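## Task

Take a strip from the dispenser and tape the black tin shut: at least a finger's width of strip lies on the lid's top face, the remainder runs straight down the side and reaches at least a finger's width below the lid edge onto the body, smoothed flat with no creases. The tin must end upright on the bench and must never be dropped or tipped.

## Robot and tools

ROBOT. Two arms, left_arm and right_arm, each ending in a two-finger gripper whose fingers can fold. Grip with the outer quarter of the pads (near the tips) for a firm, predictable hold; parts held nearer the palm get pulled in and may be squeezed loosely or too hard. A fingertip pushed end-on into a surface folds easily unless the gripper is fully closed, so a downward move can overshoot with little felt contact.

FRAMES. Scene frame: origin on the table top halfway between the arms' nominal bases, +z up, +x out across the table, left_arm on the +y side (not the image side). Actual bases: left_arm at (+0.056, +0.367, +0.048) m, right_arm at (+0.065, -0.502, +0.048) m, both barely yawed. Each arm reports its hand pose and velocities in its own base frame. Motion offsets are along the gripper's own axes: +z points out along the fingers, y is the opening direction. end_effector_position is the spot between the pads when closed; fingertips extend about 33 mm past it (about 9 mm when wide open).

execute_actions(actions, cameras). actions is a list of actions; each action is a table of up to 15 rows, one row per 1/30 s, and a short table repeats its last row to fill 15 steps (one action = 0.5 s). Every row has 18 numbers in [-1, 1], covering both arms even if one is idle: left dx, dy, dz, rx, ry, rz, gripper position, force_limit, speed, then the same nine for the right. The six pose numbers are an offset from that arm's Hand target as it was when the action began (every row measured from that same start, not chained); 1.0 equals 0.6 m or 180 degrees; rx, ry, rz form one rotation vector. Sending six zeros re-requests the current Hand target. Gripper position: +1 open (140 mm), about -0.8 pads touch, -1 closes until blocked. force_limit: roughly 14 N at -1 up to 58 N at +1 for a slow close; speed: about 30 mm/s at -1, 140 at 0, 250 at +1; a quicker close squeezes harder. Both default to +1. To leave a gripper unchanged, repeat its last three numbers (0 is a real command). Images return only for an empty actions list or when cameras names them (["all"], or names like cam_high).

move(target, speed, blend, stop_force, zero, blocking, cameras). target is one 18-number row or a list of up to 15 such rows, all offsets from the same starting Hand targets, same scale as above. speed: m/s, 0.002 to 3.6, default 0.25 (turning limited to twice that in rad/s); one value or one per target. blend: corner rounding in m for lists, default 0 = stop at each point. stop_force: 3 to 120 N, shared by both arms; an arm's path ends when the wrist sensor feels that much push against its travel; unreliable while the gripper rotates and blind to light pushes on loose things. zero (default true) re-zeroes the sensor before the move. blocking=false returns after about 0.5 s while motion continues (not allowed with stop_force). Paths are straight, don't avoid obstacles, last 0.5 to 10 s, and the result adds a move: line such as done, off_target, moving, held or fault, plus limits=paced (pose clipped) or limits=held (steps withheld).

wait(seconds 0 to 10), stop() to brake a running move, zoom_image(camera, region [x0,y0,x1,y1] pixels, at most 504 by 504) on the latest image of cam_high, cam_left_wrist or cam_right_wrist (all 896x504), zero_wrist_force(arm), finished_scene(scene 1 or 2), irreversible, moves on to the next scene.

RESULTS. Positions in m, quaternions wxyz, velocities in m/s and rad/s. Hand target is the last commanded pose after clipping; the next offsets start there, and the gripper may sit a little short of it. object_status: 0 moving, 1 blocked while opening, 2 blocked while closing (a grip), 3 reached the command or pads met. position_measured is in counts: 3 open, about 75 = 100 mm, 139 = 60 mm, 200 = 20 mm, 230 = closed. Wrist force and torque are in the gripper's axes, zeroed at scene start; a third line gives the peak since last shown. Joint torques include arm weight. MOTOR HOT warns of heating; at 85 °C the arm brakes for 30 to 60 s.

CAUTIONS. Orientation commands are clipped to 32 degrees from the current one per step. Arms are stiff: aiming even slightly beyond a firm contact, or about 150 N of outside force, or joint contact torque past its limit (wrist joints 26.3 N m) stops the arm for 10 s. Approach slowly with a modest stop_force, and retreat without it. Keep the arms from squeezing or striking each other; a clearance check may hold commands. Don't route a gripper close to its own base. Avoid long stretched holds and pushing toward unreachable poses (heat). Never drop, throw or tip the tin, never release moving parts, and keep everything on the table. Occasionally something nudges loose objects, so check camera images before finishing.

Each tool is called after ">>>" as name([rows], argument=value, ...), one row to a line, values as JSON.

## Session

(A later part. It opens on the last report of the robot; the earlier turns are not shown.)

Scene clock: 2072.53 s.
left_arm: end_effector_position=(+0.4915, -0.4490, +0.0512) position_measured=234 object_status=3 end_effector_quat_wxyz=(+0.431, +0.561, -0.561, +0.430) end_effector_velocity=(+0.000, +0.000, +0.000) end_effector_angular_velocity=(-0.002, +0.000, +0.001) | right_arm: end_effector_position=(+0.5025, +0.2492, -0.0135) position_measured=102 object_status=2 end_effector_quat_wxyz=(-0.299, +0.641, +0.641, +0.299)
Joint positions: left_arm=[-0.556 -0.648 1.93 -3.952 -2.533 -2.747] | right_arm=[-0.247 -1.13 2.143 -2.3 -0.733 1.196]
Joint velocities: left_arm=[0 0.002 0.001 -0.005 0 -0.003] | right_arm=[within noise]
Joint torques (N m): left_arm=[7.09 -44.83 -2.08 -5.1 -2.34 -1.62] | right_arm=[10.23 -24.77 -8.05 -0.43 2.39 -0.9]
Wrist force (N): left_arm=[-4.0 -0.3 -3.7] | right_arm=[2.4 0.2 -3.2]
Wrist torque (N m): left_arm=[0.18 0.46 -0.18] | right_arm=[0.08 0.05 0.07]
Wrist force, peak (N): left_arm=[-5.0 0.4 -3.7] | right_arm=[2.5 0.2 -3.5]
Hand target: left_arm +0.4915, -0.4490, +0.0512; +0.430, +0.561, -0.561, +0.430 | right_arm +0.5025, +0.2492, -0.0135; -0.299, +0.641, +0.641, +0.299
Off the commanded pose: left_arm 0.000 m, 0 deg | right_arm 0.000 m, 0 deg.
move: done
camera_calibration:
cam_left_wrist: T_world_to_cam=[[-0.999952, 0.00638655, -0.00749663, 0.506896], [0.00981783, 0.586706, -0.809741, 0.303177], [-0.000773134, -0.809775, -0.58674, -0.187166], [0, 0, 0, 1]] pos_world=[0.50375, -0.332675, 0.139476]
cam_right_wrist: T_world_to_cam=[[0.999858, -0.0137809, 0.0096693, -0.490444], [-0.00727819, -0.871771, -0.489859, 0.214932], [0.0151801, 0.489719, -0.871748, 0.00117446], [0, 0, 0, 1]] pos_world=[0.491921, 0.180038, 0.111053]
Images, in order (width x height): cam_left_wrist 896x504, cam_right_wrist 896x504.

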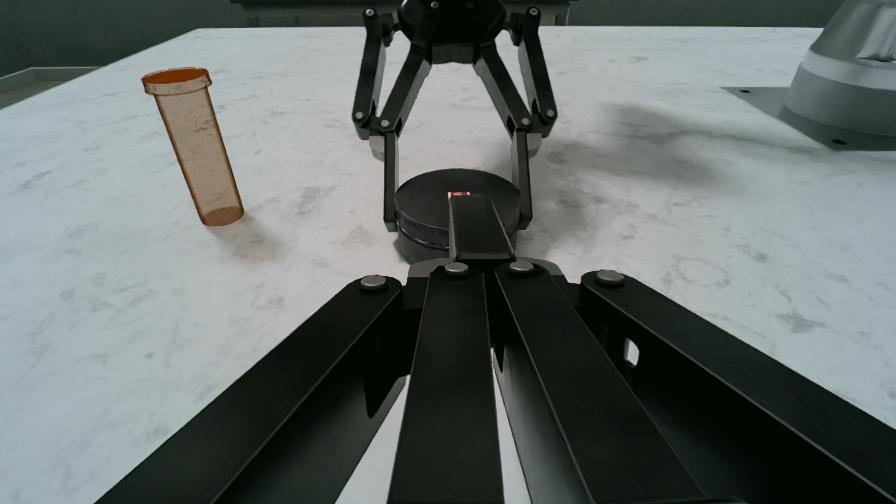

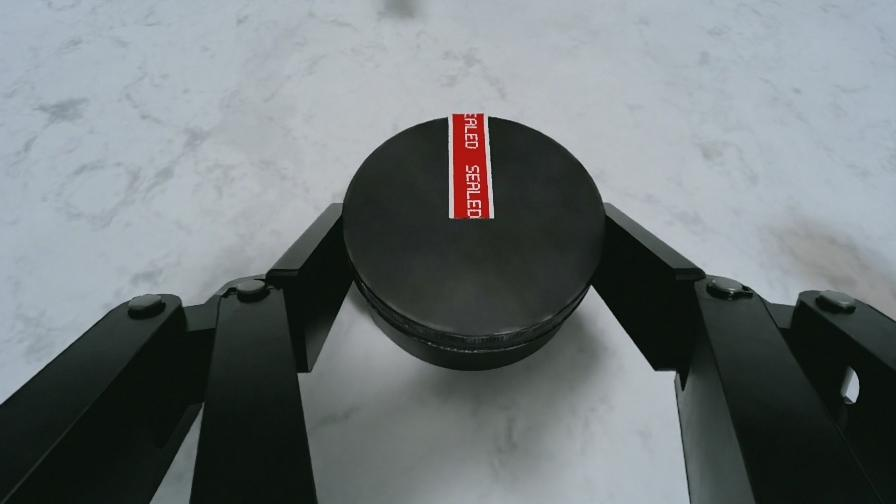

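>>> move(target=[0,0,-0.04,0,0,0,0.9,0,0,0,0,0,0,0,0,-1,-1,-1], speed=0.15, cameras=["cam_left_wrist"])

>>> zoom_image(camera="cam_left_wrist", region=[370, 150, 550, 280])

Scene clock: 2079.27 s.
left_arm: end_effector_position=(+0.4915, -0.4258, +0.0574) position_measured=16 object_status=0 end_effector_quat_wxyz=(+0.430, +0.561, -0.561, +0.430) | right_arm: end_effector_position=(+0.5025, +0.2492, -0.0135) position_measured=102 object_status=2 end_effector_quat_wxyz=(-0.299, +0.641, +0.641, +0.299)
Joint positions: left_arm=[-0.516 -0.673 1.961 -3.931 -2.569 -2.713] | right_arm=[-0.247 -1.13 2.143 -2.3 -0.733 1.196]
Joint torques (N m): left_arm=[-4.95 -31.92 -24.04 -5.23 1.62 -1.47] | right_arm=[9.05 -24.88 -7.04 -0.3 2.51 -0.9]
Wrist force (N): left_arm=[-6.2 3.7 -2.6] | right_arm=[2.3 0.1 -3.3]
Wrist torque (N m): left_arm=[0.57 0.80 -0.31] | right_arm=[0.06 0.09 0.07]
Wrist force, peak (N): left_arm=[-6.4 4.8 -3.4] | right_arm=[2.5 0.1 -3.5]
Hand target: left_arm +0.4915, -0.4258, +0.0574; +0.430, +0.561, -0.561, +0.430 | right_arm +0.5025, +0.2492, -0.0135; -0.299, +0.641, +0.641, +0.299
Off the commanded pose: left_arm 0.000 m, 0 deg | right_arm 0.000 m, 0 deg.
move: done
camera_calibration:
cam_left_wrist: T_world_to_cam=[[-0.999951, 0.00628295, -0.00769526, 0.50689], [0.00991784, 0.58664, -0.809787, 0.294543], [-0.000573509, -0.809823, -0.586673, -0.164727], [0, 0, 0, 1]] pos_world=[0.503849, -0.309375, 0.145777]
Images, in order (width x height): cam_left_wrist 896x504.

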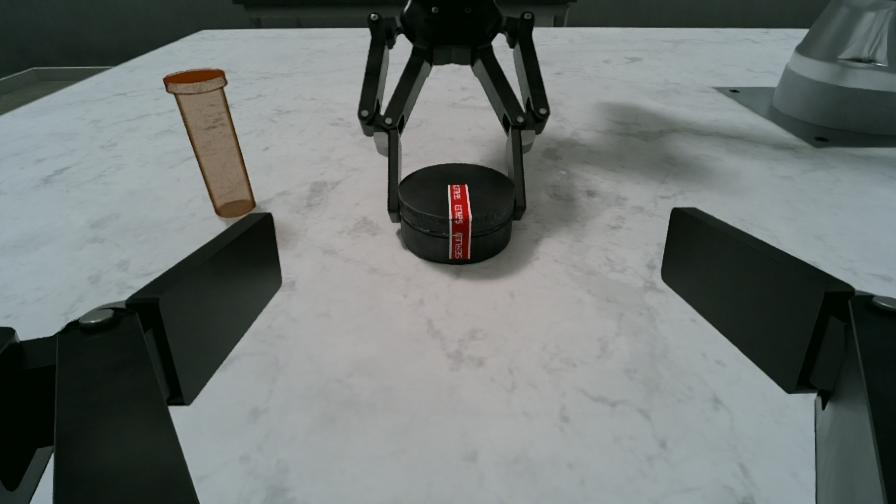

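Scaled by 2.800 from the camera's 896x504 image, which has a finer 1280x720 frame.

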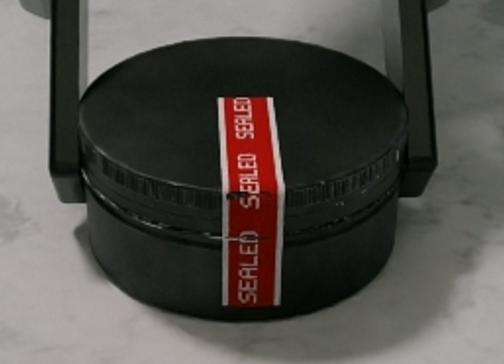

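>>> move(target=[0,0,0,0,0,0,0.9,0,0,0,0,0,0,0,0,0.6,-1,-1], cameras=[])

>>> move(target=[0,0,0,0,0,0,0.9,0,0,0,0,-0.16,0,0,0,0.6,-1,-1], speed=0.1, cameras=["cam_left_wrist","cam_right_wrist"])

>>> zoom_image(camera="cam_left_wrist", region=[370, 150, 550, 280])

Scene clock: 2086.23 s.
left_arm: end_effector_position=(+0.4915, -0.4258, +0.0574) position_measured=16 object_status=3 end_effector_quat_wxyz=(+0.430, +0.561, -0.561, +0.430) | right_arm: end_effector_position=(+0.5025, +0.2492, -0.0135) position_measured=53 object_status=0 end_effector_quat_wxyz=(-0.299, +0.641, +0.641, +0.299)
Joint positions: left_arm=[-0.516 -0.673 1.961 -3.931 -2.569 -2.713] | right_arm=[-0.247 -1.13 2.143 -2.3 -0.733 1.196]
Joint torques (N m): left_arm=[-4.73 -32.66 -24.58 -5.04 -2.7 -0.99] | right_arm=[10.53 -24.68 -7.55 -2.22 2.48 -0.88]
Wrist force (N): left_arm=[-6.5 3.9 -2.8] | right_arm=[-0.6 0.0 0.4]
Wrist torque (N m): left_arm=[0.62 0.87 -0.31] | right_arm=[-0.01 0.10 0.01]
Wrist force, peak (N): left_arm=[-6.5 4.1 -2.9] | right_arm=[2.5 0.2 -3.5]
Hand target: left_arm +0.4915, -0.4258, +0.0574; +0.430, +0.561, -0.561, +0.430 | right_arm +0.5025, +0.2492, -0.0135; -0.299, +0.641, +0.641, +0.299
Off the commanded pose: left_arm 0.000 m, 0 deg | right_arm 0.000 m, 0 deg.
move: done
No camera images: "cameras" was empty.

Scene clock: 2087.63 s.
left_arm: end_effector_position=(+0.4915, -0.4258, +0.0574) position_measured=16 object_status=3 end_effector_quat_wxyz=(+0.430, +0.561, -0.561, +0.430) | right_arm: end_effector_position=(+0.5026, +0.1755, +0.0482) position_measured=53 object_status=3 end_effector_quat_wxyz=(-0.299, +0.641, +0.641, +0.299)
Joint positions: left_arm=[-0.516 -0.673 1.961 -3.931 -2.569 -2.713] | right_arm=[-0.391 -1.277 2.072 -1.94 -0.783 1]
Joint torques (N m): left_arm=[-4.99 -32.1 -24.73 -5.07 -2.57 -0.76] | right_arm=[12.96 -19.09 -7.29 -1.89 3.35 0.84]
Wrist force (N): left_arm=[-6.5 3.8 -2.8] | right_arm=[-0.2 -0.2 0.4]
Wrist torque (N m): left_arm=[0.60 0.87 -0.31] | right_arm=[-0.05 0.03 -0.15]
Wrist force, peak (N): left_arm=[-6.6 4.1 -2.8] | right_arm=[-0.6 0.1 1.9]
Hand target: left_arm +0.4915, -0.4258, +0.0574; +0.430, +0.561, -0.561, +0.430 | right_arm +0.5025, +0.1756, +0.0481; -0.299, +0.641, +0.641, +0.299
Off the commanded pose: left_arm 0.000 m, 0 deg | right_arm 0.000 m, 0 deg.
move: done
camera_calibration:
cam_left_wrist: T_world_to_cam=[[-0.999951, 0.00628295, -0.00769526, 0.50689], [0.00991784, 0.58664, -0.809787, 0.294543], [-0.000573509, -0.809823, -0.586673, -0.164727], [0, 0, 0, 1]] pos_world=[0.503849, -0.309375, 0.145777]
cam_right_wrist: T_world_to_cam=[[0.999855, -0.0138789, 0.00984432, -0.492074], [-0.00727998, -0.871837, -0.489741, 0.180982], [0.0153797, 0.489599, -0.871812, 0.0909304], [0, 0, 0, 1]] pos_world=[0.491921, 0.106438, 0.172753]
Images, in order (width x height): cam_left_wrist 896x504, cam_right_wrist 896x504.

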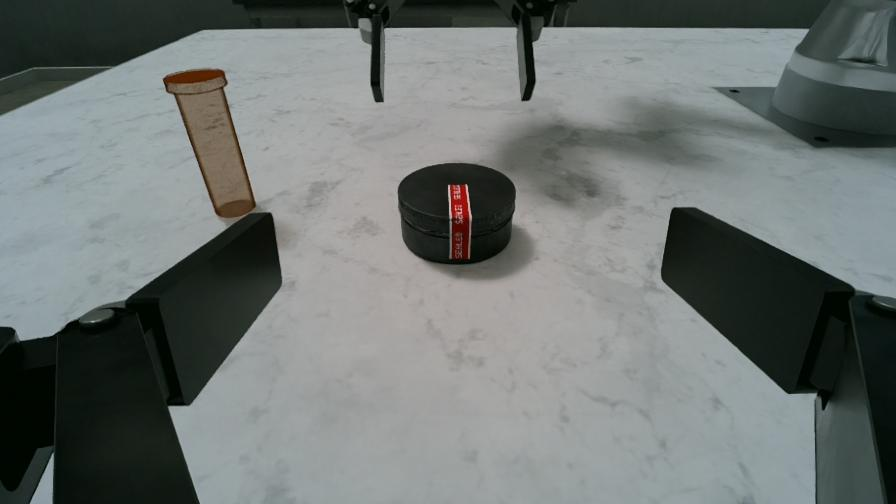

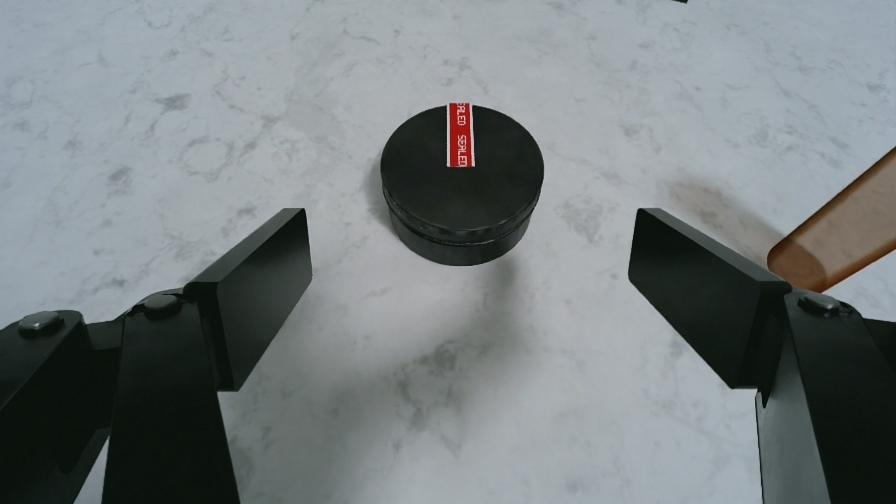

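Scaled by 2.800 from the camera's 896x504 image, which has a finer 1280x720 frame.

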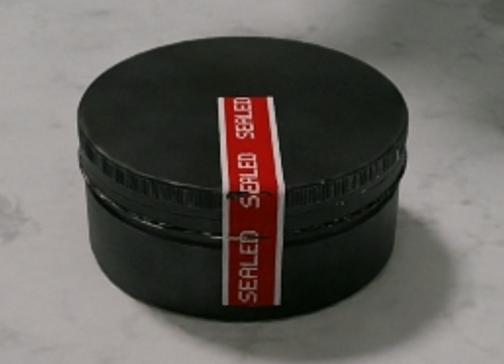

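>>> finished_scene(scene=1)

The scene is finished: the task was done.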